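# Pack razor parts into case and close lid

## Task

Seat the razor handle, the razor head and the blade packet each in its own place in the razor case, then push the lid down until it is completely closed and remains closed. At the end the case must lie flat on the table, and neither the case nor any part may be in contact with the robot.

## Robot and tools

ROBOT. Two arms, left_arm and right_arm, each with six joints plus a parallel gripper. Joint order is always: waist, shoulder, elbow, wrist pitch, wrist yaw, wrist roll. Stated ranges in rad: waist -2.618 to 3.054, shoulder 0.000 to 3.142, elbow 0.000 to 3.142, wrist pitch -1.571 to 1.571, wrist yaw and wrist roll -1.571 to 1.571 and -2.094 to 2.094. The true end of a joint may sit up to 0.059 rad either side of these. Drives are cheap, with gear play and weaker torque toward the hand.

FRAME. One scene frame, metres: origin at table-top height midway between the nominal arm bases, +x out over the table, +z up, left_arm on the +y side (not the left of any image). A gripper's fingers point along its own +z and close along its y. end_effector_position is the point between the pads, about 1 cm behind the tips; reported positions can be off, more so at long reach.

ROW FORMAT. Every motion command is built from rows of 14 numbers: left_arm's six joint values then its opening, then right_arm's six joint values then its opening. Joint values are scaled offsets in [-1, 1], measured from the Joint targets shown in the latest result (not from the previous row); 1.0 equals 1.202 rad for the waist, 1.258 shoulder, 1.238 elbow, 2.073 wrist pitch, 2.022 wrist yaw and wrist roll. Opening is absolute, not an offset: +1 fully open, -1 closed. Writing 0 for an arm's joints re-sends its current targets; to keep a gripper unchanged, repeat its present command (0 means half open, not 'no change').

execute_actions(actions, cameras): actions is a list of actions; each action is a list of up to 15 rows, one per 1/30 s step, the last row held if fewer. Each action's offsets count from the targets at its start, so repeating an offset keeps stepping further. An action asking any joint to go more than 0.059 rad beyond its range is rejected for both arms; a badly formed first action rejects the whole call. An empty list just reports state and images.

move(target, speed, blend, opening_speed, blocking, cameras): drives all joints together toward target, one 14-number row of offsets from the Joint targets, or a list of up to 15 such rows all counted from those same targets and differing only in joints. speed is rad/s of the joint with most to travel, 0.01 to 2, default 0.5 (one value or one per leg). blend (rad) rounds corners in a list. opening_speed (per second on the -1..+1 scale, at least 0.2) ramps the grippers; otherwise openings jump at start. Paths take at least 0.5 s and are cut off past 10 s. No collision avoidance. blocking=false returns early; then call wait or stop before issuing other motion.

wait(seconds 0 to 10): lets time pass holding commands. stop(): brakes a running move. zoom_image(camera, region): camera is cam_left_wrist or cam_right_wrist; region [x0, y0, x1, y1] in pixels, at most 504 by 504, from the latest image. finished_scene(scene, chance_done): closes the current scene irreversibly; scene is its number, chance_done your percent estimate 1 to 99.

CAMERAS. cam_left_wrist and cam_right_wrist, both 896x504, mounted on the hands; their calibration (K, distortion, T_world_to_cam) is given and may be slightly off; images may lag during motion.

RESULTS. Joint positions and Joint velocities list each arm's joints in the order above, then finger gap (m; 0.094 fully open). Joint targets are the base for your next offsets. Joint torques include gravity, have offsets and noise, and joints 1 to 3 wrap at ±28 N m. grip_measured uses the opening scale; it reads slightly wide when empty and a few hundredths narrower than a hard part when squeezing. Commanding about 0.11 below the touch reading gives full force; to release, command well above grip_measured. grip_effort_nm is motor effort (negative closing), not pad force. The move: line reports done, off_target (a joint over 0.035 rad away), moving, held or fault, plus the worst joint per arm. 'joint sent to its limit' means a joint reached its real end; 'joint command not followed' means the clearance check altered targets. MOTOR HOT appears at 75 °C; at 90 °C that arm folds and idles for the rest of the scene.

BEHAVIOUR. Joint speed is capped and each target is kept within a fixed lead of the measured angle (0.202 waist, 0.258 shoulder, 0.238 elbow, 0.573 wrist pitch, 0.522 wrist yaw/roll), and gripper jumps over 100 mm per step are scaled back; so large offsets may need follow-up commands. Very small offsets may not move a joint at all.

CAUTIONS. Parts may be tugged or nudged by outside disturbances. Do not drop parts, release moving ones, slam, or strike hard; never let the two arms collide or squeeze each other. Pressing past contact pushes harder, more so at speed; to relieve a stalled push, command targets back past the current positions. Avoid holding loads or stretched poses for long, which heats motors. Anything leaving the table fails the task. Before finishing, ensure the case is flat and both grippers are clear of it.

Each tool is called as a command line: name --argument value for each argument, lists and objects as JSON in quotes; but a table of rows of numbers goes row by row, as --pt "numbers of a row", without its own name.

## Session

execute_actions --actions '[]'

Scene clock: 0.00 s.
left_arm: end_effector_position=(+0.3707, +0.0618, +0.1803) grip_measured=+1.000 grip_effort_nm=n/a end_effector_quat_wxyz=(+0.174, +0.293, +0.865, -0.368) | right_arm: end_effector_position=(+0.3970, -0.2237, +0.2055) grip_measured=+1.000 grip_effort_nm=n/a end_effector_quat_wxyz=(-0.305, +0.668, -0.612, -0.293)
Joint names: [waist, shoulder, elbow, wrist pitch, wrist yaw, wrist roll]
Joint positions: left_arm=[-0.115 1.821 1.376 -0.893 0.812 0.452 0.094] | right_arm=[0.011 1.905 1.74 -1.399 -0.874 -1.626 0.094]
Joint velocities: left_arm=[-0.012 0.012 -0.002 -0.081 -0.022 0.007 0] | right_arm=[-0.002 -0.007 -0.002 0.11 -0.022 -0.066 0]
Joint torques (N m): no reading
Motor temperatures (°C): left_arm=[25 27 29 27 24 24 24] | right_arm=[24 32 27 24 23 24 26]
Heat: left arm: 29 °C; right arm: 32 °C.
Joint targets: left_arm=[-0.114 1.808 1.388 -0.891 0.831 0.462] | right_arm=[0.011 1.884 1.758 -1.396 -0.899 -1.632]
Tool commands: left_gripper/opening=+1.0 right_gripper/opening=+1.0
camera_calibration:
cam_left_wrist: T_world_to_cam=[[-0.661447, -0.529847, 0.530802, 0.183237], [-0.70064, 0.689036, -0.18529, 0.285358], [-0.267566, -0.49446, -0.826993, 0.370434], [0, 0, 0, 1]] pos_world=[0.42025, 0.0836303, 0.261958]
cam_right_wrist: T_world_to_cam=[[0.997103, 0.0666997, 0.0365522, -0.387277], [0.0759045, -0.903215, -0.422423, -0.105849], [0.00483906, 0.423973, -0.905662, 0.369996], [0, 0, 0, 1]] pos_world=[0.392399, -0.226642, 0.304534]

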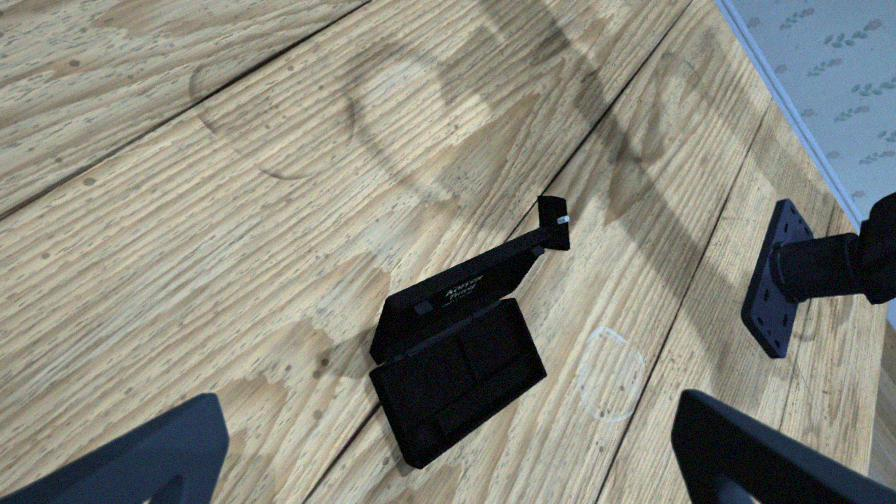

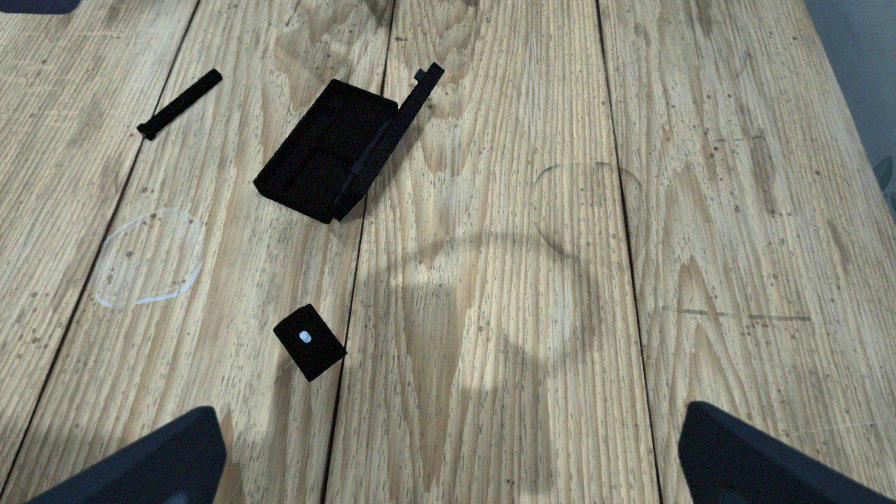

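move --target '[0.43,-0.1,0.2,-0.2,-0.411,-0.228,1,0,0,0,0,0,0,1]' --speed 0.8

Scene clock: 26.73 s.
left_arm: end_effector_position=(+0.3268, +0.3734, +0.2122) grip_measured=+1.000 grip_effort_nm=-0.017 end_effector_quat_wxyz=(+0.087, -0.206, +0.975, +0.017) | right_arm: end_effector_position=(+0.3970, -0.2237, +0.2055) grip_measured=+1.000 grip_effort_nm=0.007 end_effector_quat_wxyz=(-0.305, +0.668, -0.612, -0.293)
Joint names: [waist, shoulder, elbow, wrist pitch, wrist yaw, wrist roll]
Joint positions: left_arm=[0.416 1.709 1.596 -1.28 0.006 0.015 0.094] | right_arm=[0.011 1.905 1.74 -1.399 -0.874 -1.626 0.094]
Joint velocities: left_arm=[-0.017 -0.012 0.012 -0.022 -0.051 -0.007 0] | right_arm=[-0.007 -0.022 0.002 -0.11 -0.037 -0.007 0]
Joint torques (N m): left_arm=[-0.59 -10.78 9.91 0.39 -0.13 -0.07] | right_arm=[0.06 -10.02 6.27 0.45 -0.74 -0.02]
Motor temperatures (°C): left_arm=[25 31 30 27 24 24 24] | right_arm=[24 38 28 24 24 24 26]
Heat: left arm: 31 °C; right arm: 38 °C.
Joint targets: left_arm=[0.403 1.682 1.636 -1.305 0.000 0.001] | right_arm=[0.011 1.884 1.758 -1.396 -0.899 -1.632]
move: off_target (left_arm); left_arm: the elbow is farthest, 0.040 rad from its target
camera_calibration:
cam_left_wrist: T_world_to_cam=[[0.36978, -0.928956, 0.0174534, 0.22331], [-0.893845, -0.350551, 0.279563, 0.398476], [-0.253583, -0.118977, -0.959969, 0.422598], [0, 0, 0, 1]] pos_world=[0.380764, 0.397411, 0.290384]
cam_right_wrist: T_world_to_cam=[[0.997103, 0.0666997, 0.0365522, -0.387277], [0.0759045, -0.903215, -0.422423, -0.105849], [0.00483906, 0.423973, -0.905662, 0.369996], [0, 0, 0, 1]] pos_world=[0.392399, -0.226642, 0.304534]

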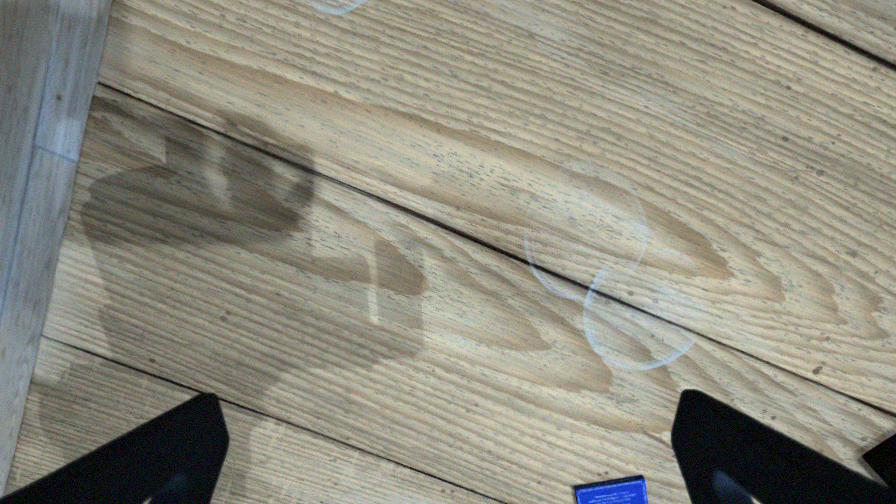

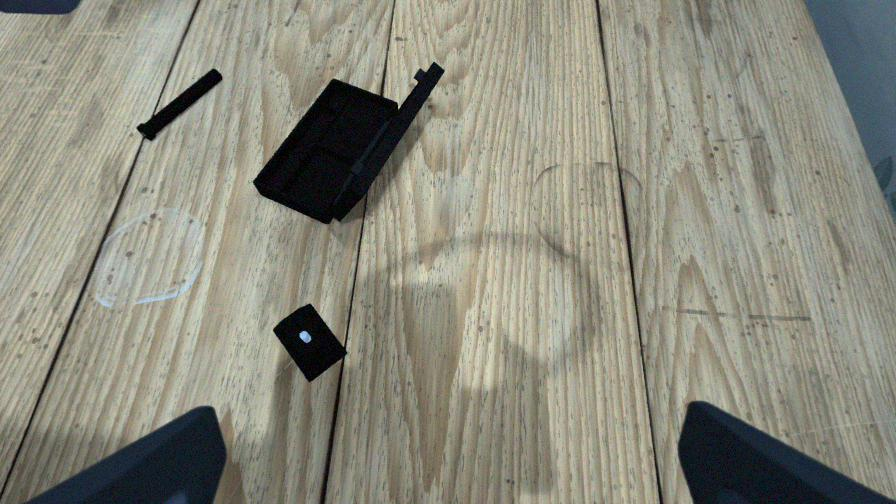

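move --target '[-0.683,-0.351,-0.554,0.017,0,0,1,0,0,0,0,0,0,1]' --speed 0.8 --cameras '["cam_left_wrist"]'

Scene clock: 40.87 s.
left_arm: end_effector_position=(+0.1842, +0.1523, +0.1522) grip_measured=+1.000 grip_effort_nm=-0.022 end_effector_quat_wxyz=(-0.003, +0.208, +0.978, +0.000) | right_arm: end_effector_position=(+0.3970, -0.2237, +0.2055) grip_measured=+1.000 grip_effort_nm=0.007 end_effector_quat_wxyz=(-0.305, +0.668, -0.612, -0.293)
Joint names: [waist, shoulder, elbow, wrist pitch, wrist yaw, wrist roll]
Joint positions: left_arm=[-0.422 1.264 0.967 -1.278 0.001 0.013 0.094] | right_arm=[0.011 1.905 1.74 -1.399 -0.874 -1.626 0.094]
Joint velocities: left_arm=[-0.022 0.012 -0.007 0.051 0.037 -0.022 0] | right_arm=[-0.002 0.012 -0.012 0.095 0.051 -0.022 0]
Joint torques (N m): left_arm=[-0.46 -5.76 4.93 0.32 -0.08 -0.06] | right_arm=[0.01 -9.94 6.28 0.47 -0.73 -0.01]
Motor temperatures (°C): left_arm=[25 32 31 27 24 24 24] | right_arm=[24 40 29 24 24 24 26]
Heat: left arm: 32 °C; right arm: 40 °C.
Joint targets: left_arm=[-0.418 1.240 0.950 -1.270 0.000 0.001] | right_arm=[0.011 1.884 1.758 -1.396 -0.899 -1.632]
move: done
camera_calibration:
cam_left_wrist: T_world_to_cam=[[-0.437708, -0.898845, 0.0221034, 0.215165], [-0.798867, 0.400068, 0.449174, 0.0525683], [-0.41258, 0.178949, -0.893171, 0.276245], [0, 0, 0, 1]] pos_world=[0.250148, 0.122936, 0.218366]
Images, in order (width x height): cam_left_wrist 896x504.

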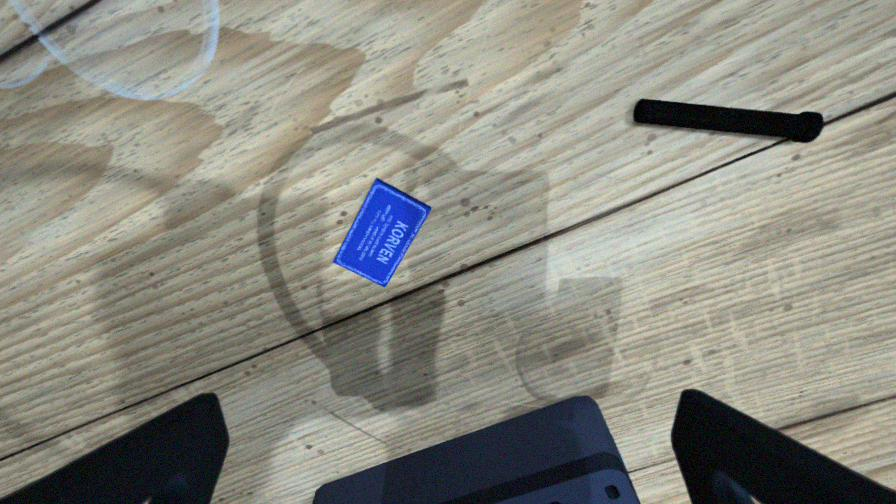

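zoom_image --camera "cam_left_wrist" --region '[310, 160, 460, 310]'

Scaled by 3.360 from the camera's 896x504 image, which has a finer 1280x720 frame.

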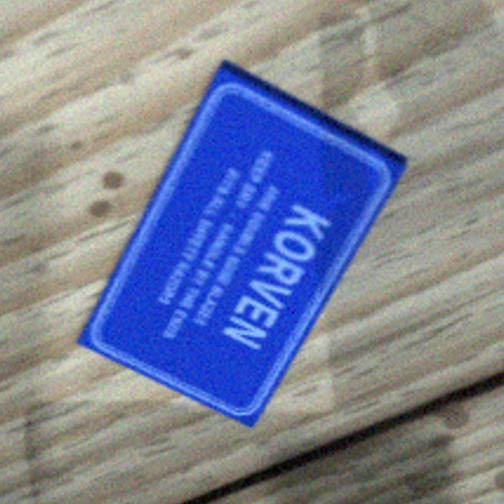

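move --target '[0.135,-0.01,-0.235,0.135,0,0.353,0.2,0,0,0,0,0,0,1]' --speed 0.7 --cameras '["cam_left_wrist"]'

Scene clock: 71.17 s.
left_arm: end_effector_position=(+0.1731, +0.1861, +0.0819) grip_measured=+0.201 grip_effort_nm=-0.071 end_effector_quat_wxyz=(-0.012, +0.458, +0.889, -0.002) | right_arm: end_effector_position=(+0.3970, -0.2237, +0.2055) grip_measured=+1.000 grip_effort_nm=-0.002 end_effector_quat_wxyz=(-0.305, +0.668, -0.612, -0.293)
Joint names: [waist, shoulder, elbow, wrist pitch, wrist yaw, wrist roll]
Joint positions: left_arm=[-0.267 1.253 0.674 -1.015 -0.002 0.701 0.056] | right_arm=[0.011 1.905 1.74 -1.399 -0.874 -1.626 0.094]
Joint velocities: left_arm=[-0.002 0.002 -0.002 0.007 -0.081 -0.007 0.001] | right_arm=[0.012 0.027 -0.002 -0.037 -0.051 0.007 0]
Joint torques (N m): left_arm=[0.31 -5.34 4.7 0.46 -0.04 0.1] | right_arm=[0.02 -9.92 6.26 0.46 -0.74 -0.02]
Motor temperatures (°C): left_arm=[25 29 29 27 24 24 24] | right_arm=[24 41 29 24 24 24 26]
Heat: left arm: 29 °C; right arm: 41 °C.
Joint targets: left_arm=[-0.256 1.228 0.659 -0.990 0.000 0.715] | right_arm=[0.011 1.884 1.758 -1.396 -0.899 -1.632]
move: done
camera_calibration:
cam_left_wrist: T_world_to_cam=[[-0.832797, -0.552469, 0.0350308, 0.245128], [-0.476909, 0.74815, 0.461334, -0.0596818], [-0.281081, 0.367491, -0.886535, 0.144391], [0, 0, 0, 1]] pos_world=[0.216265, 0.127014, 0.146954]
Images, in order (width x height): cam_left_wrist 896x504.

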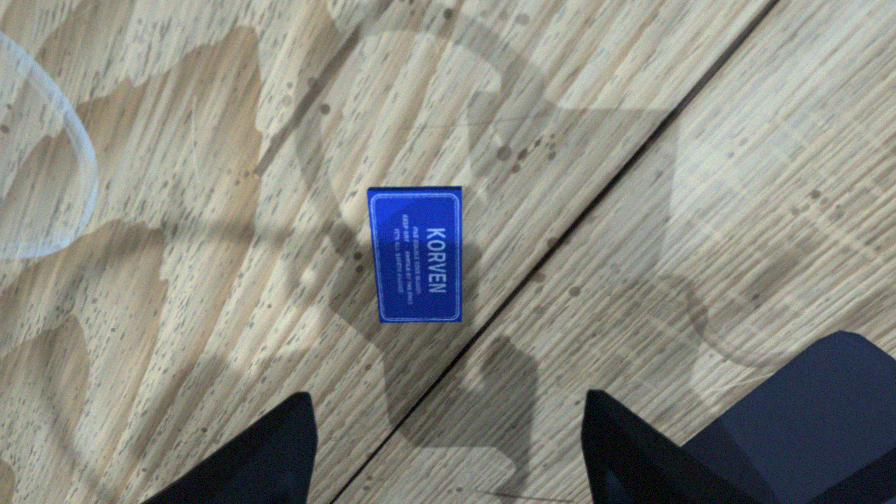

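move --target '[0.02,0.137,-0.149,0.182,0,0,0.2,0,0,0,0,0,0,1]' --speed 0.25 --cameras '["cam_left_wrist"]'

Scene clock: 91.20 s.
left_arm: end_effector_position=(+0.1815, +0.1879, +0.0183) grip_measured=+0.201 grip_effort_nm=-0.076 end_effector_quat_wxyz=(+0.009, +0.449, +0.893, +0.003) | right_arm: end_effector_position=(+0.3970, -0.2237, +0.2055) grip_measured=+1.000 grip_effort_nm=0.002 end_effector_quat_wxyz=(-0.305, +0.668, -0.612, -0.293)
Joint names: [waist, shoulder, elbow, wrist pitch, wrist yaw, wrist roll]
Joint positions: left_arm=[-0.245 1.399 0.488 -0.64 -0.002 0.702 0.056] | right_arm=[0.011 1.905 1.74 -1.399 -0.874 -1.626 0.094]
Joint velocities: left_arm=[-0.007 -0.027 -0.002 -0.051 -0.051 -0.007 -0.001] | right_arm=[-0.002 -0.017 -0.022 -0.066 -0.066 0.022 0]
Joint torques (N m): left_arm=[0.38 -3.93 4.19 0.58 -0.07 0.1] | right_arm=[0.02 -9.92 6.31 0.45 -0.74 -0.03]
Motor temperatures (°C): left_arm=[25 28 29 27 24 24 24] | right_arm=[24 41 29 24 24 24 26]
Heat: left arm: 29 °C; right arm: 41 °C.
Joint targets: left_arm=[-0.232 1.400 0.474 -0.613 0.000 0.715] | right_arm=[0.011 1.884 1.758 -1.396 -0.899 -1.632]
move: done
camera_calibration:
cam_left_wrist: T_world_to_cam=[[-0.822478, -0.568763, 0.00623809, 0.257008], [-0.510435, 0.742882, 0.433109, -0.0201371], [-0.25097, 0.353039, -0.90132, 0.0872825], [0, 0, 0, 1]] pos_world=[0.223011, 0.130322, 0.0857877]
Images, in order (width x height): cam_left_wrist 896x504.

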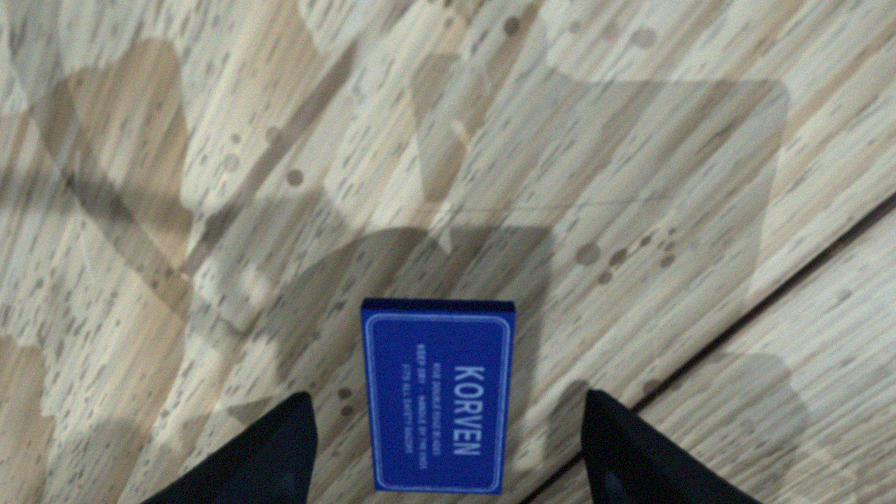

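move --target '[0,0.0,-0.018,0.01,0,0,0.2,0,0,0,0,0,0,1]' --speed 0.2 --cameras '[]'

move --target '[0,0,0,0,0,0,-0.44,0,0,0,0,0,0,1]' --opening_speed 0.4 --cameras '["cam_left_wrist"]'

Scene clock: 100.37 s.
left_arm: end_effector_position=(+0.1775, +0.1888, +0.0138) grip_measured=+0.201 grip_effort_nm=-0.076 end_effector_quat_wxyz=(+0.009, +0.449, +0.893, +0.003) | right_arm: end_effector_position=(+0.3970, -0.2237, +0.2055) grip_measured=+1.000 grip_effort_nm=0.007 end_effector_quat_wxyz=(-0.305, +0.668, -0.612, -0.293)
Joint names: [waist, shoulder, elbow, wrist pitch, wrist yaw, wrist roll]
Joint positions: left_arm=[-0.245 1.399 0.465 -0.619 -0.002 0.702 0.056] | right_arm=[0.011 1.905 1.74 -1.399 -0.874 -1.626 0.094]
Joint velocities: left_arm=[-0.007 -0.012 0.012 0.022 -0.022 -0.037 -0.001] | right_arm=[-0.022 0.002 -0.007 -0.051 -0.007 -0.022 0]
Joint torques (N m): left_arm=[0.44 -3.86 4.12 0.58 -0.08 0.11] | right_arm=[0.06 -9.91 6.26 0.46 -0.74 -0.04]
Motor temperatures (°C): left_arm=[25 28 29 27 24 24 24] | right_arm=[24 41 29 24 24 24 26]
Heat: left arm: 29 °C; right arm: 41 °C.
Joint targets: left_arm=[-0.232 1.400 0.452 -0.592 0.000 0.715] | right_arm=[0.011 1.884 1.758 -1.396 -0.899 -1.632]
move: done
No camera images: "cameras" was empty.

Scene clock: 102.30 s.
left_arm: end_effector_position=(+0.1779, +0.1887, +0.0138) grip_measured=-0.435 grip_effort_nm=-0.608 end_effector_quat_wxyz=(+0.009, +0.449, +0.893, +0.003) | right_arm: end_effector_position=(+0.3970, -0.2237, +0.2055) grip_measured=+1.000 grip_effort_nm=0.007 end_effector_quat_wxyz=(-0.305, +0.668, -0.612, -0.293)
Joint names: [waist, shoulder, elbow, wrist pitch, wrist yaw, wrist roll]
Joint positions: left_arm=[-0.245 1.399 0.465 -0.617 -0.002 0.702 0.027] | right_arm=[0.011 1.905 1.74 -1.399 -0.874 -1.626 0.094]
Joint velocities: left_arm=[0.017 -0.017 -0.002 -0.007 -0.007 0.007 0] | right_arm=[-0.012 -0.017 -0.002 -0.007 -0.007 -0.022 0]
Joint torques (N m): left_arm=[0.49 -3.74 4.18 0.58 -0.1 0.1] | right_arm=[0.01 -9.91 6.23 0.45 -0.74 -0.03]
Motor temperatures (°C): left_arm=[25 28 29 27 24 24 24] | right_arm=[24 41 29 24 24 24 26]
Heat: left arm: 29 °C; right arm: 41 °C.
Joint targets: left_arm=[-0.232 1.400 0.452 -0.592 0.000 0.715] | right_arm=[0.011 1.884 1.758 -1.396 -0.899 -1.632]
move: done
camera_calibration:
cam_left_wrist: T_world_to_cam=[[-0.822478, -0.568763, 0.00623809, 0.254579], [-0.510435, 0.742882, 0.433109, -0.0206243], [-0.25097, 0.353039, -0.90132, 0.082034], [0, 0, 0, 1]] pos_world=[0.219447, 0.131156, 0.0812833]
Images, in order (width x height): cam_left_wrist 896x504.

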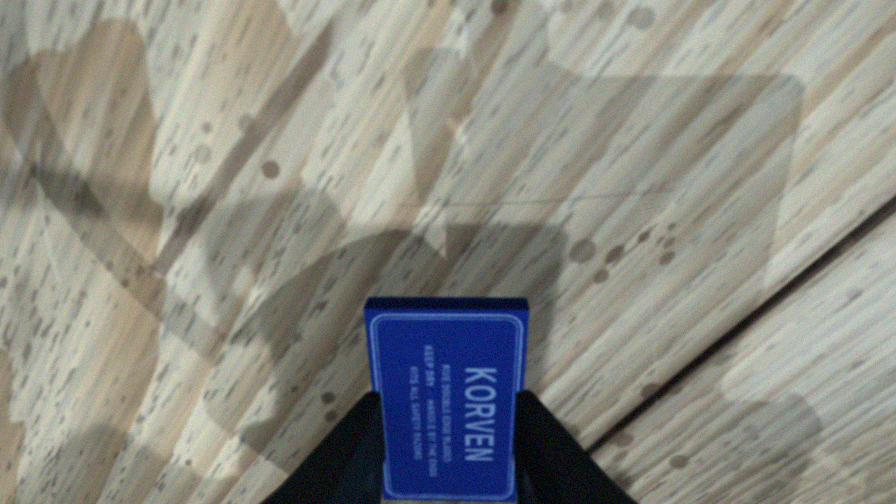

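move --pt "0 -0.137 0.167 -0.192 0 0 -0.44 0 0 0 0 0 0 1" --pt "-0.354 0.417 0.897 -0.292 0 0.279 -0.44 0 0 0 0 0 0 1" --speed '[0.3,0.6]' --cameras '["cam_left_wrist"]'

Scene clock: 118.73 s.
left_arm: end_effector_position=(+0.2946, +0.0122, +0.1249) grip_measured=-0.435 grip_effort_nm=-0.657 end_effector_quat_wxyz=(-0.001, +0.819, +0.574, +0.001) | right_arm: end_effector_position=(+0.3970, -0.2237, +0.2055) grip_measured=+1.000 grip_effort_nm=-0.002 end_effector_quat_wxyz=(-0.305, +0.668, -0.612, -0.293)
Joint names: [waist, shoulder, elbow, wrist pitch, wrist yaw, wrist roll]
Joint positions: left_arm=[-0.664 1.915 1.521 -1.179 -0.004 1.27 0.027] | right_arm=[0.011 1.905 1.74 -1.399 -0.874 -1.626 0.094]
Joint velocities: left_arm=[-0.002 -0.012 -0.017 -0.022 0.051 -0.022 0] | right_arm=[-0.022 -0.027 -0.007 0.066 -0.022 0.022 0]
Joint torques (N m): left_arm=[0.05 -9.52 9.81 -0.01 -0.06 0.08] | right_arm=[-0.01 -9.91 6.3 0.47 -0.74 -0.02]
Motor temperatures (°C): left_arm=[25 28 30 27 24 24 24] | right_arm=[24 41 29 24 24 24 26]
Heat: left arm: 30 °C; right arm: 41 °C.
Joint targets: left_arm=[-0.657 1.925 1.563 -1.197 0.000 1.279] | right_arm=[0.011 1.884 1.758 -1.396 -0.899 -1.632]
move: off_target (left_arm); left_arm: the elbow is farthest, 0.042 rad from its target
camera_calibration:
cam_left_wrist: T_world_to_cam=[[-0.928036, 0.37185, 0.0218304, 0.267142], [0.341527, 0.826037, 0.448355, -0.131951], [0.148688, 0.423545, -0.893589, 0.154133], [0, 0, 0, 1]] pos_world=[0.270065, -0.0556223, 0.191061]
Images, in order (width x height): cam_left_wrist 896x504.

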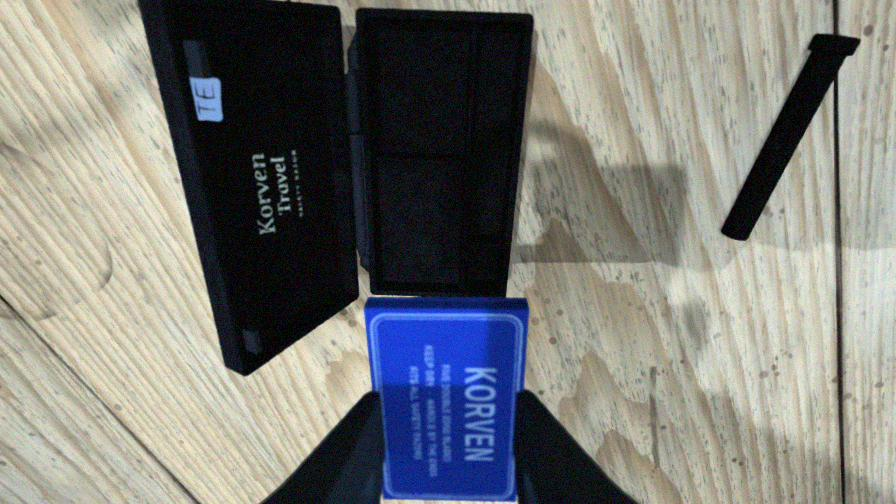

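move --target '[-0.005,0.071,-0.182,0.182,0,0.015,-0.44,0,0,0,0,0,0,1]' --speed 0.2 --cameras '["cam_left_wrist"]'

Scene clock: 149.83 s.
left_arm: end_effector_position=(+0.3133, -0.0019, +0.0553) grip_measured=-0.437 grip_effort_nm=-0.657 end_effector_quat_wxyz=(+0.036, +0.829, +0.557, +0.014) | right_arm: end_effector_position=(+0.3970, -0.2237, +0.2055) grip_measured=+1.000 grip_effort_nm=-0.002 end_effector_quat_wxyz=(-0.305, +0.668, -0.612, -0.293)
Joint names: [waist, shoulder, elbow, wrist pitch, wrist yaw, wrist roll]
Joint positions: left_arm=[-0.664 2.002 1.353 -0.844 -0.004 1.31 0.026] | right_arm=[0.011 1.905 1.74 -1.399 -0.874 -1.626 0.094]
Joint velocities: left_arm=[0.017 -0.022 -0.022 -0.051 0.066 -0.066 0.018] | right_arm=[0.017 -0.007 -0.007 0.022 0.022 0.022 0]
Joint torques (N m): left_arm=[-0.43 -9.89 4.88 0.72 -0.09 0.09] | right_arm=[0.02 -9.92 6.31 0.47 -0.73 -0.03]
Motor temperatures (°C): left_arm=[25 30 30 26 24 24 24] | right_arm=[24 41 29 24 24 24 26]
Heat: left arm: 30 °C; right arm: 41 °C.
Joint targets: left_arm=[-0.663 2.014 1.337 -0.820 0.000 1.309] | right_arm=[0.011 1.884 1.758 -1.396 -0.899 -1.632]
move: done
camera_calibration:
cam_left_wrist: T_world_to_cam=[[-0.911396, 0.407744, -0.0556896, 0.29037], [0.34628, 0.832957, 0.431594, -0.0960219], [0.222367, 0.374069, -0.900347, 0.0724184], [0, 0, 0, 1]] pos_world=[0.281789, -0.065504, 0.122815]
Images, in order (width x height): cam_left_wrist 896x504.

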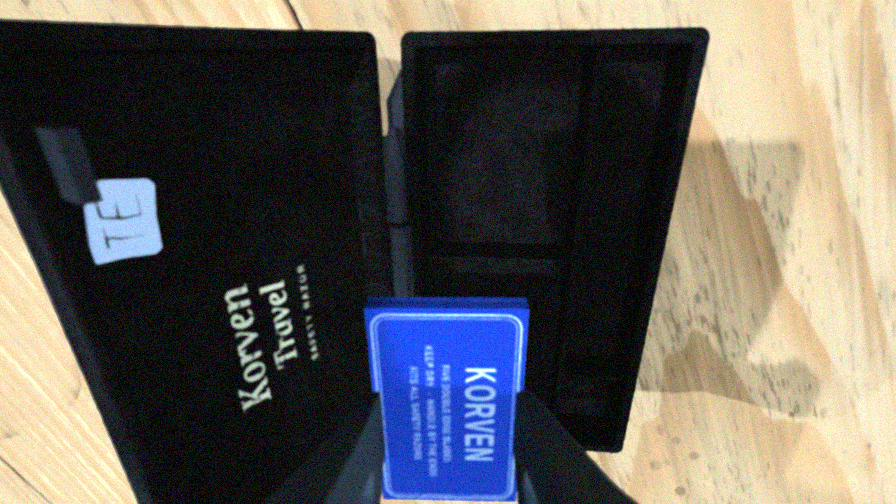

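move --target '[-0.009,0.036,-0.018,-0.006,0,0,-0.44,0,0,0,0,0,0,1]' --speed 0.1 --cameras '["cam_left_wrist"]'

Scene clock: 162.20 s.
left_arm: end_effector_position=(+0.3027, +0.0062, +0.0336) grip_measured=-0.439 grip_effort_nm=-0.779 end_effector_quat_wxyz=(+0.004, +0.830, +0.558, +0.003) | right_arm: end_effector_position=(+0.3970, -0.2237, +0.2055) grip_measured=+1.000 grip_effort_nm=0.002 end_effector_quat_wxyz=(-0.305, +0.668, -0.612, -0.293)
Joint names: [waist, shoulder, elbow, wrist pitch, wrist yaw, wrist roll]
Joint positions: left_arm=[-0.664 2.048 1.33 -0.843 -0.004 1.31 0.026] | right_arm=[0.011 1.905 1.74 -1.399 -0.874 -1.626 0.094]
Joint velocities: left_arm=[-0.002 -0.032 -0.007 -0.037 -0.022 -0.051 -0.005] | right_arm=[0.007 -0.032 0.002 -0.007 -0.051 0.022 0]
Joint torques (N m): left_arm=[-0.43 -10.11 4.64 0.36 -0.05 0.1] | right_arm=[0.02 -9.94 6.28 0.46 -0.74 -0.02]
Motor temperatures (°C): left_arm=[25 30 30 26 24 24 24] | right_arm=[24 42 29 24 24 24 26]
Heat: left arm: 30 °C; right arm: 42 °C.
Joint targets: left_arm=[-0.674 2.059 1.315 -0.832 0.000 1.309] | right_arm=[0.011 1.884 1.758 -1.396 -0.899 -1.632]
move: done
camera_calibration:
cam_left_wrist: T_world_to_cam=[[-0.912625, 0.408675, 0.0100366, 0.274373], [0.369891, 0.815064, 0.445928, -0.0971595], [0.174059, 0.410678, -0.895012, 0.0663736], [0, 0, 0, 1]] pos_world=[0.274785, -0.0601965, 0.0999776]
Images, in order (width x height): cam_left_wrist 896x504.

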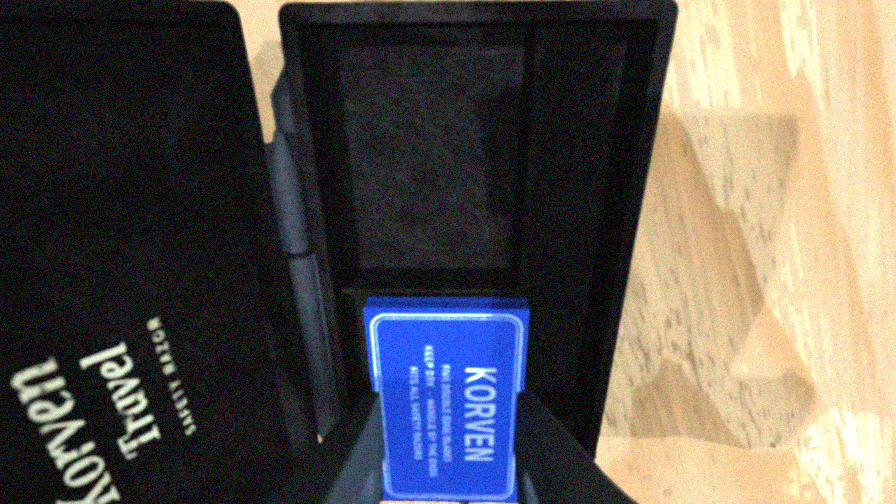

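move --target '[0.0,0.012,0,0,0,0,-0.44,0,0,0,0,0,0,1]' --speed 0.1 --cameras '["cam_left_wrist"]'

Scene clock: 185.97 s.
left_arm: end_effector_position=(+0.3017, +0.0069, +0.0304) grip_measured=-0.440 grip_effort_nm=-0.794 end_effector_quat_wxyz=(+0.000, +0.829, +0.560, +0.002) | right_arm: end_effector_position=(+0.3970, -0.2237, +0.2055) grip_measured=+1.000 grip_effort_nm=0.007 end_effector_quat_wxyz=(-0.305, +0.668, -0.612, -0.293)
Joint names: [waist, shoulder, elbow, wrist pitch, wrist yaw, wrist roll]
Joint positions: left_arm=[-0.664 2.057 1.33 -0.843 -0.004 1.305 0.026] | right_arm=[0.011 1.905 1.74 -1.399 -0.874 -1.626 0.094]
Joint velocities: left_arm=[-0.002 -0.007 0.007 0.007 -0.022 0.007 -0.006] | right_arm=[-0.012 -0.002 0.017 0.037 -0.11 -0.007 0]
Joint torques (N m): left_arm=[-0.46 -9.69 4.57 0.36 -0.04 0.09] | right_arm=[0.08 -9.96 6.24 0.46 -0.74 -0.03]
Motor temperatures (°C): left_arm=[25 30 29 26 24 24 24] | right_arm=[24 42 29 24 25 24 26]
Heat: left arm: 30 °C; right arm: 42 °C.
Joint targets: left_arm=[-0.674 2.074 1.315 -0.832 0.000 1.309] | right_arm=[0.011 1.884 1.758 -1.396 -0.899 -1.632]
move: done
camera_calibration:
cam_left_wrist: T_world_to_cam=[[-0.914389, 0.404391, 0.0189872, 0.273515], [0.369421, 0.814295, 0.447719, -0.0958816], [0.165592, 0.416404, -0.893973, 0.0658657], [0, 0, 0, 1]] pos_world=[0.274613, -0.059958, 0.0966169]
Images, in order (width x height): cam_left_wrist 896x504.

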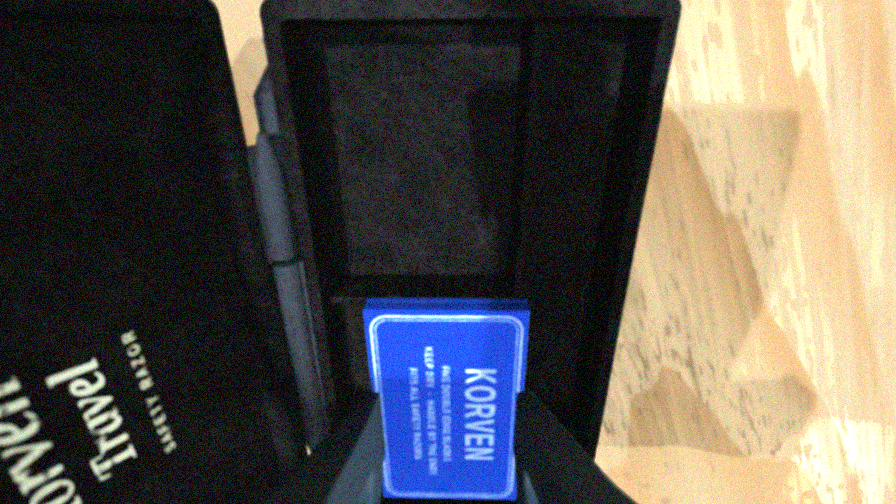

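move --target '[0.015,0.008,0.024,-0.003,0,0,-0.44,0,0,0,0,0,0,1]' --speed 0.1 --cameras '["cam_left_wrist"]'

Scene clock: 201.40 s.
left_arm: end_effector_position=(+0.3015, +0.0070, +0.0298) grip_measured=-0.437 grip_effort_nm=-0.759 end_effector_quat_wxyz=(-0.001, +0.828, +0.560, +0.002) | right_arm: end_effector_position=(+0.3970, -0.2237, +0.2055) grip_measured=+1.000 grip_effort_nm=0.012 end_effector_quat_wxyz=(-0.305, +0.668, -0.612, -0.293)
Joint names: [waist, shoulder, elbow, wrist pitch, wrist yaw, wrist roll]
Joint positions: left_arm=[-0.664 2.059 1.33 -0.843 -0.004 1.303 0.026] | right_arm=[0.011 1.905 1.74 -1.399 -0.874 -1.626 0.094]
Joint velocities: left_arm=[0.002 -0.012 0.012 -0.066 0.066 0.007 -0.004] | right_arm=[-0.002 -0.022 -0.012 0.037 -0.037 -0.022 0]
Joint torques (N m): left_arm=[0.32 -9.03 6.97 0.26 -0.09 0.09] | right_arm=[0.02 -9.91 6.26 0.46 -0.74 -0.02]
Motor temperatures (°C): left_arm=[25 29 29 26 24 24 24] | right_arm=[24 42 29 24 25 24 25]
Heat: left arm: 29 °C; right arm: 42 °C.
Joint targets: left_arm=[-0.656 2.084 1.345 -0.839 0.000 1.309] | right_arm=[0.011 1.884 1.758 -1.396 -0.899 -1.632]
move: done
camera_calibration:
cam_left_wrist: T_world_to_cam=[[-0.914984, 0.40297, 0.0204742, 0.273471], [0.368717, 0.814448, 0.448021, -0.0954821], [0.163864, 0.417481, -0.893789, 0.0658745], [0, 0, 0, 1]] pos_world=[0.274633, -0.0599368, 0.0960567]
Images, in order (width x height): cam_left_wrist 896x504.

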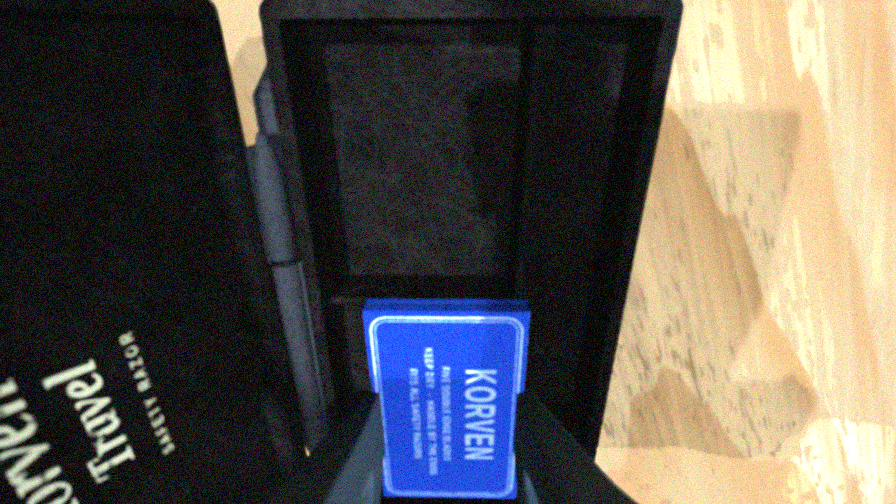

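execute_actions --actions '[]' --cameras '["cam_left_wrist"]'

zoom_image --camera "cam_left_wrist" --region '[300, 200, 650, 500]'

Scene clock: 233.90 s.
left_arm: end_effector_position=(+0.3015, +0.0070, +0.0298) grip_measured=-0.437 grip_effort_nm=-0.759 end_effector_quat_wxyz=(-0.001, +0.829, +0.560, +0.002) | right_arm: end_effector_position=(+0.3970, -0.2237, +0.2055) grip_measured=+1.000 grip_effort_nm=-0.002 end_effector_quat_wxyz=(-0.305, +0.668, -0.612, -0.293)
Joint names: [waist, shoulder, elbow, wrist pitch, wrist yaw, wrist roll]
Joint positions: left_arm=[-0.664 2.059 1.33 -0.843 -0.004 1.305 0.026] | right_arm=[0.011 1.905 1.74 -1.399 -0.874 -1.626 0.094]
Joint velocities: left_arm=[-0.022 -0.022 -0.007 -0.066 0.022 0.007 -0.004] | right_arm=[0.002 0.007 0.017 -0.022 -0.037 -0.007 0]
Joint torques (N m): left_arm=[0.46 -9.06 6.9 0.25 -0.04 0.11] | right_arm=[0.06 -9.92 6.27 0.46 -0.73 -0.03]
Motor temperatures (°C): left_arm=[25 29 30 26 24 24 25] | right_arm=[24 42 29 24 25 24 25]
Heat: left arm: 30 °C; right arm: 42 °C.
Joint targets: left_arm=[-0.656 2.084 1.345 -0.839 0.000 1.309] | right_arm=[0.011 1.884 1.758 -1.396 -0.899 -1.632]
Tool commands: left_gripper/opening=-0.44 right_gripper/opening=+1.0
camera_calibration:
cam_left_wrist: T_world_to_cam=[[-0.914365, 0.404373, 0.0204798, 0.273274], [0.369968, 0.81388, 0.448021, -0.0958553], [0.1645, 0.417232, -0.893788, 0.0656845], [0, 0, 0, 1]] pos_world=[0.274531, -0.0598957, 0.0960567]
Images, in order (width x height): cam_left_wrist 896x504.

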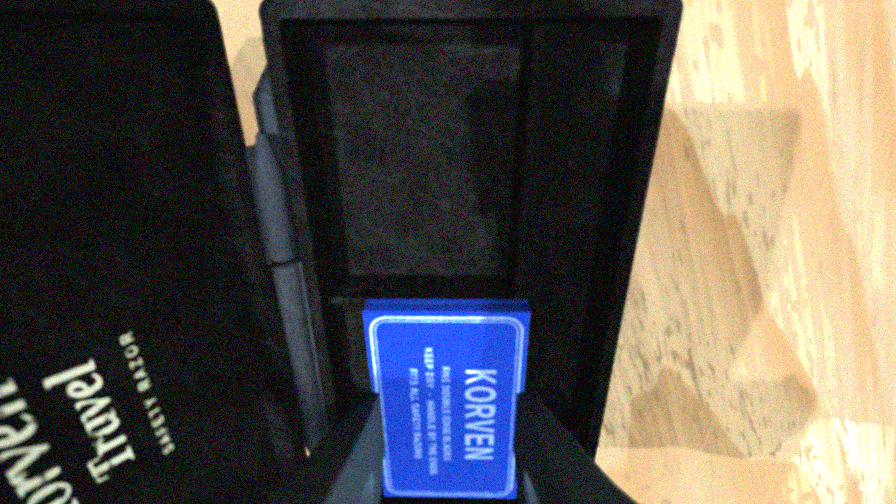

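Scaled by 1.440 from the camera's 896x504 image, which has a finer 1280x720 frame.

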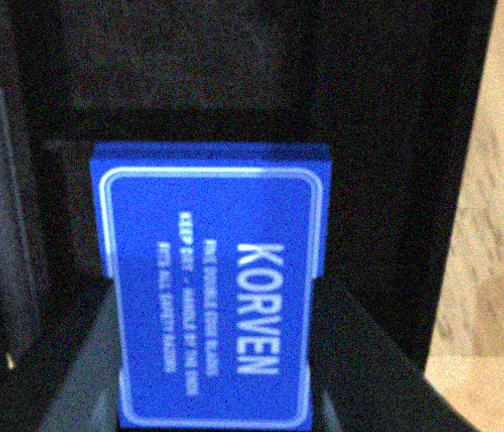

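move --target '[0.010,0.004,0.041,-0.009,0,0,-0.44,0,0,0,0,0,0,1]' --cameras '["cam_left_wrist"]'

zoom_image --camera "cam_left_wrist" --region '[300, 200, 650, 500]'

Scene clock: 250.47 s.
left_arm: end_effector_position=(+0.3089, +0.0050, +0.0303) grip_measured=-0.440 grip_effort_nm=-0.398 end_effector_quat_wxyz=(+0.004, +0.828, +0.561, +0.003) | right_arm: end_effector_position=(+0.3970, -0.2237, +0.2055) grip_measured=+1.000 grip_effort_nm=0.007 end_effector_quat_wxyz=(-0.305, +0.668, -0.612, -0.293)
Joint names: [waist, shoulder, elbow, wrist pitch, wrist yaw, wrist roll]
Joint positions: left_arm=[-0.656 2.074 1.356 -0.844 -0.004 1.31 0.026] | right_arm=[0.011 1.905 1.74 -1.399 -0.874 -1.626 0.094]
Joint velocities: left_arm=[-0.017 -0.007 -0.007 0.007 -0.066 -0.037 0.002] | right_arm=[0.002 -0.032 -0.017 0.022 -0.022 -0.022 0]
Joint torques (N m): left_arm=[0.43 -10.06 9.06 0.12 -0.07 0.1] | right_arm=[0.02 -9.94 6.3 0.45 -0.73 -0.03]
Motor temperatures (°C): left_arm=[25 29 30 26 24 24 25] | right_arm=[24 42 29 24 25 24 25]
Heat: left arm: 30 °C; right arm: 42 °C.
Joint targets: left_arm=[-0.644 2.089 1.396 -0.857 0.000 1.309] | right_arm=[0.011 1.884 1.758 -1.396 -0.899 -1.632]
move: off_target (left_arm); left_arm: the elbow is farthest, 0.039 rad from its target
camera_calibration:
cam_left_wrist: T_world_to_cam=[[-0.915719, 0.401654, 0.011531, 0.281519], [0.364177, 0.817467, 0.446231, -0.0953491], [0.169804, 0.412821, -0.894844, 0.0641492], [0, 0, 0, 1]] pos_world=[0.281624, -0.0616106, 0.096705]
Images, in order (width x height): cam_left_wrist 896x504.

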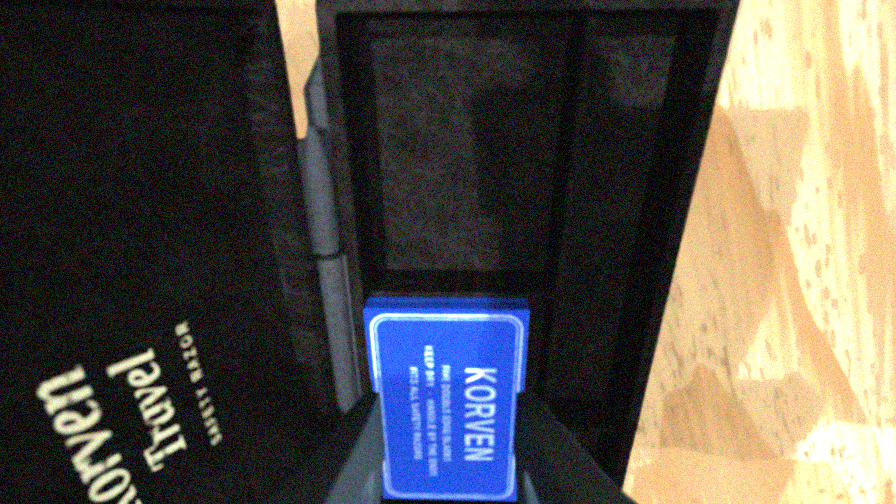

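Scaled by 1.440 from the camera's 896x504 image, which has a finer 1280x720 frame.

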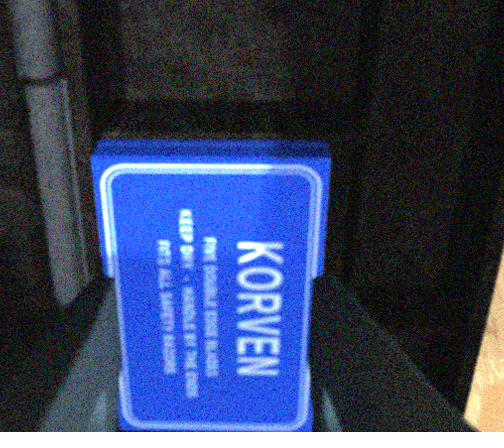

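move --target '[0.004,-0.014,-0.03,0.004,0,0,-0.44,0,0,0,0,0,0,1]' --cameras '["cam_left_wrist"]'

zoom_image --camera "cam_left_wrist" --region '[300, 200, 650, 500]'

Scene clock: 265.93 s.
left_arm: end_effector_position=(+0.3096, +0.0059, +0.0303) grip_measured=-0.435 grip_effort_nm=-0.613 end_effector_quat_wxyz=(+0.004, +0.827, +0.562, +0.003) | right_arm: end_effector_position=(+0.3970, -0.2237, +0.2055) grip_measured=+1.000 grip_effort_nm=0.002 end_effector_quat_wxyz=(-0.305, +0.668, -0.612, -0.293)
Joint names: [waist, shoulder, elbow, wrist pitch, wrist yaw, wrist roll]
Joint positions: left_arm=[-0.653 2.074 1.356 -0.844 -0.004 1.31 0.027] | right_arm=[0.011 1.905 1.74 -1.399 -0.874 -1.626 0.094]
Joint velocities: left_arm=[0.002 -0.002 -0.002 0.022 0.051 0.037 0.006] | right_arm=[0.012 -0.022 0.012 0.037 0.037 0.037 0]
Joint torques (N m): left_arm=[0.53 -11.38 5.97 0.17 -0.05 0.08] | right_arm=[0.08 -9.94 6.26 0.46 -0.72 -0.01]
Motor temperatures (°C): left_arm=[25 30 31 26 24 24 25] | right_arm=[24 42 29 24 25 24 25]
Heat: left arm: 31 °C; right arm: 42 °C.
Joint targets: left_arm=[-0.639 2.072 1.358 -0.849 0.000 1.309] | right_arm=[0.011 1.884 1.758 -1.396 -0.899 -1.632]
move: done
camera_calibration:
cam_left_wrist: T_world_to_cam=[[-0.916947, 0.398842, 0.011531, 0.282168], [0.361668, 0.818581, 0.446231, -0.09558], [0.168537, 0.41334, -0.894844, 0.0640424], [0, 0, 0, 1]] pos_world=[0.282508, -0.0607718, 0.096705]
Images, in order (width x height): cam_left_wrist 896x504.

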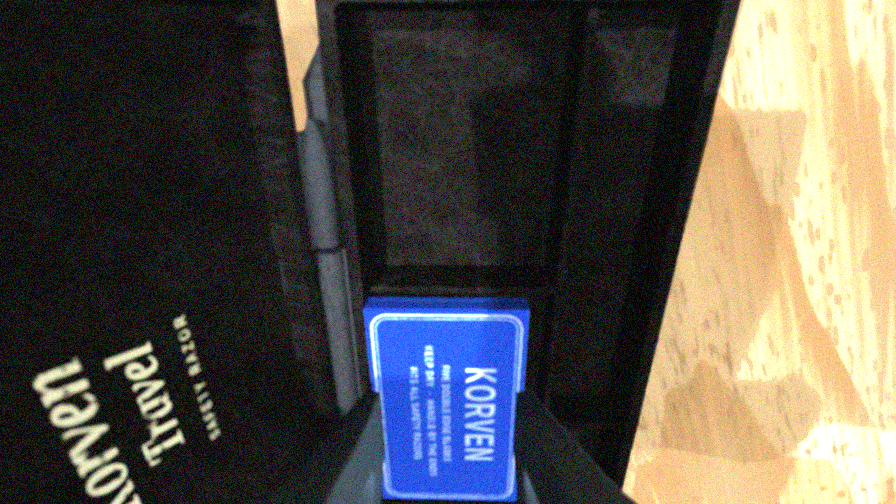

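Scaled by 1.440 from the camera's 896x504 image, which has a finer 1280x720 frame.

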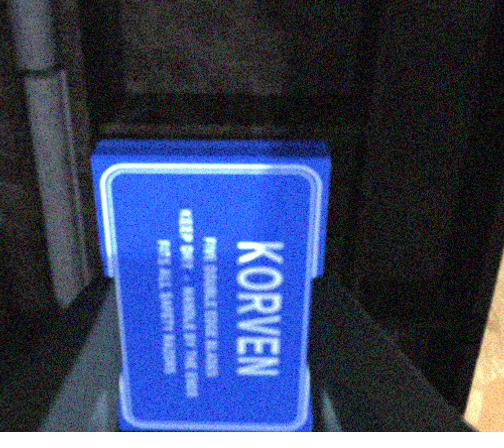

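move --target '[0,-0.010,-0.012,0.002,0,0,-0.44,0,0,0,0,0,0,1]' --cameras '["cam_left_wrist"]'

zoom_image --camera "cam_left_wrist" --region '[300, 200, 650, 500]'

Scene clock: 278.17 s.
left_arm: end_effector_position=(+0.3096, +0.0059, +0.0303) grip_measured=-0.435 grip_effort_nm=-0.657 end_effector_quat_wxyz=(+0.004, +0.827, +0.562, +0.003) | right_arm: end_effector_position=(+0.3970, -0.2237, +0.2055) grip_measured=+1.000 grip_effort_nm=0.002 end_effector_quat_wxyz=(-0.305, +0.668, -0.612, -0.293)
Joint names: [waist, shoulder, elbow, wrist pitch, wrist yaw, wrist roll]
Joint positions: left_arm=[-0.653 2.074 1.356 -0.844 -0.004 1.31 0.027] | right_arm=[0.011 1.905 1.74 -1.399 -0.874 -1.626 0.094]
Joint velocities: left_arm=[0.002 0.007 -0.007 0.007 -0.037 0.007 0.001] | right_arm=[-0.017 -0.017 -0.007 -0.095 -0.081 -0.007 0]
Joint torques (N m): left_arm=[0.47 -12.37 4.7 0.25 -0.04 0.08] | right_arm=[0.05 -9.96 6.27 0.46 -0.74 -0.02]
Motor temperatures (°C): left_arm=[25 30 30 26 24 24 25] | right_arm=[24 42 29 24 25 24 25]
Heat: left arm: 30 °C; right arm: 42 °C.
Joint targets: left_arm=[-0.639 2.059 1.344 -0.845 0.000 1.309] | right_arm=[0.011 1.884 1.758 -1.396 -0.899 -1.632]
move: done
camera_calibration:
cam_left_wrist: T_world_to_cam=[[-0.916947, 0.398842, 0.011531, 0.282168], [0.361668, 0.818581, 0.446231, -0.09558], [0.168537, 0.41334, -0.894844, 0.0640424], [0, 0, 0, 1]] pos_world=[0.282508, -0.0607718, 0.096705]
Images, in order (width x height): cam_left_wrist 896x504.

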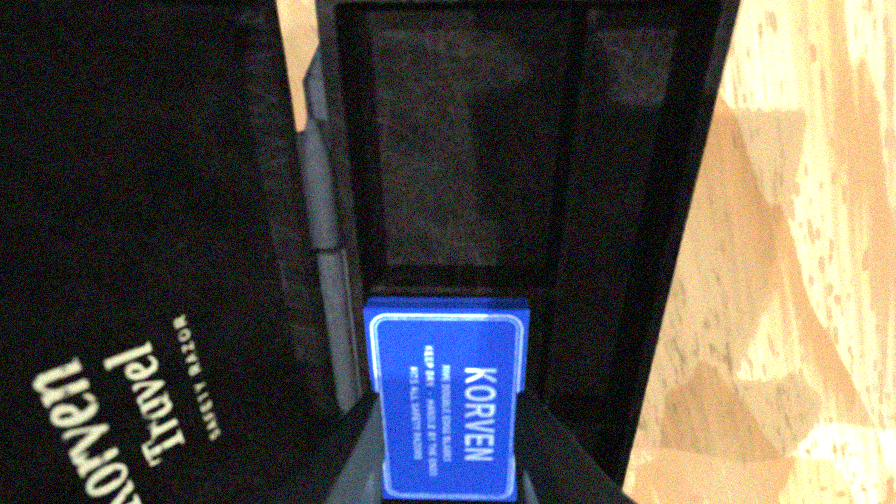

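Scaled by 1.440 from the camera's 896x504 image, which has a finer 1280x720 frame.

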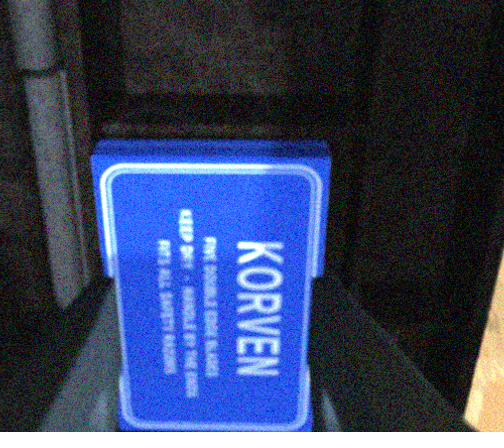

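move --target '[0,-0.011,-0.009,0.003,0,0,-0.44,0,0,0,0,0,0,1]' --cameras '["cam_left_wrist"]'

zoom_image --camera "cam_left_wrist" --region '[300, 200, 650, 500]'

Scene clock: 282.83 s.
left_arm: end_effector_position=(+0.3073, +0.0076, +0.0286) grip_measured=-0.435 grip_effort_nm=-0.740 end_effector_quat_wxyz=(+0.000, +0.827, +0.562, +0.002) | right_arm: end_effector_position=(+0.3970, -0.2237, +0.2055) grip_measured=+1.000 grip_effort_nm=0.002 end_effector_quat_wxyz=(-0.305, +0.668, -0.612, -0.293)
Joint names: [waist, shoulder, elbow, wrist pitch, wrist yaw, wrist roll]
Joint positions: left_arm=[-0.653 2.074 1.349 -0.844 -0.004 1.31 0.027] | right_arm=[0.011 1.905 1.74 -1.399 -0.874 -1.626 0.094]
Joint velocities: left_arm=[0.002 0.002 -0.002 0.022 -0.007 -0.007 -0.003] | right_arm=[-0.002 0.002 0.007 -0.066 -0.022 0.037 0]
Joint torques (N m): left_arm=[0.58 -13.63 4.42 0.3 -0.07 0.07] | right_arm=[0.06 -9.89 6.28 0.47 -0.72 -0.03]
Motor temperatures (°C): left_arm=[25 30 30 26 24 24 25] | right_arm=[24 42 29 24 25 24 25]
Heat: left arm: 30 °C; right arm: 42 °C.
Joint targets: left_arm=[-0.639 2.045 1.332 -0.839 0.000 1.309] | right_arm=[0.011 1.884 1.758 -1.396 -0.899 -1.632]
move: done
camera_calibration:
cam_left_wrist: T_world_to_cam=[[-0.916853, 0.398773, 0.0190024, 0.279216], [0.364422, 0.81654, 0.447727, -0.0962366], [0.163025, 0.417425, -0.893968, 0.0638285], [0, 0, 0, 1]] pos_world=[0.280665, -0.059406, 0.0948426]
Images, in order (width x height): cam_left_wrist 896x504.

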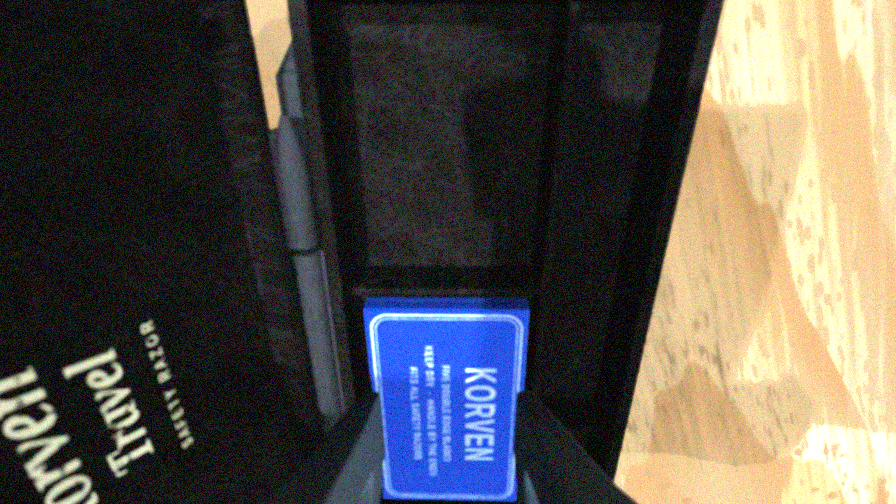

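Scaled by 1.440 from the camera's 896x504 image, which has a finer 1280x720 frame.

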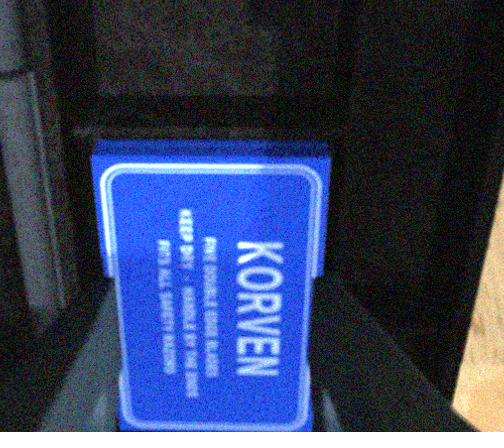

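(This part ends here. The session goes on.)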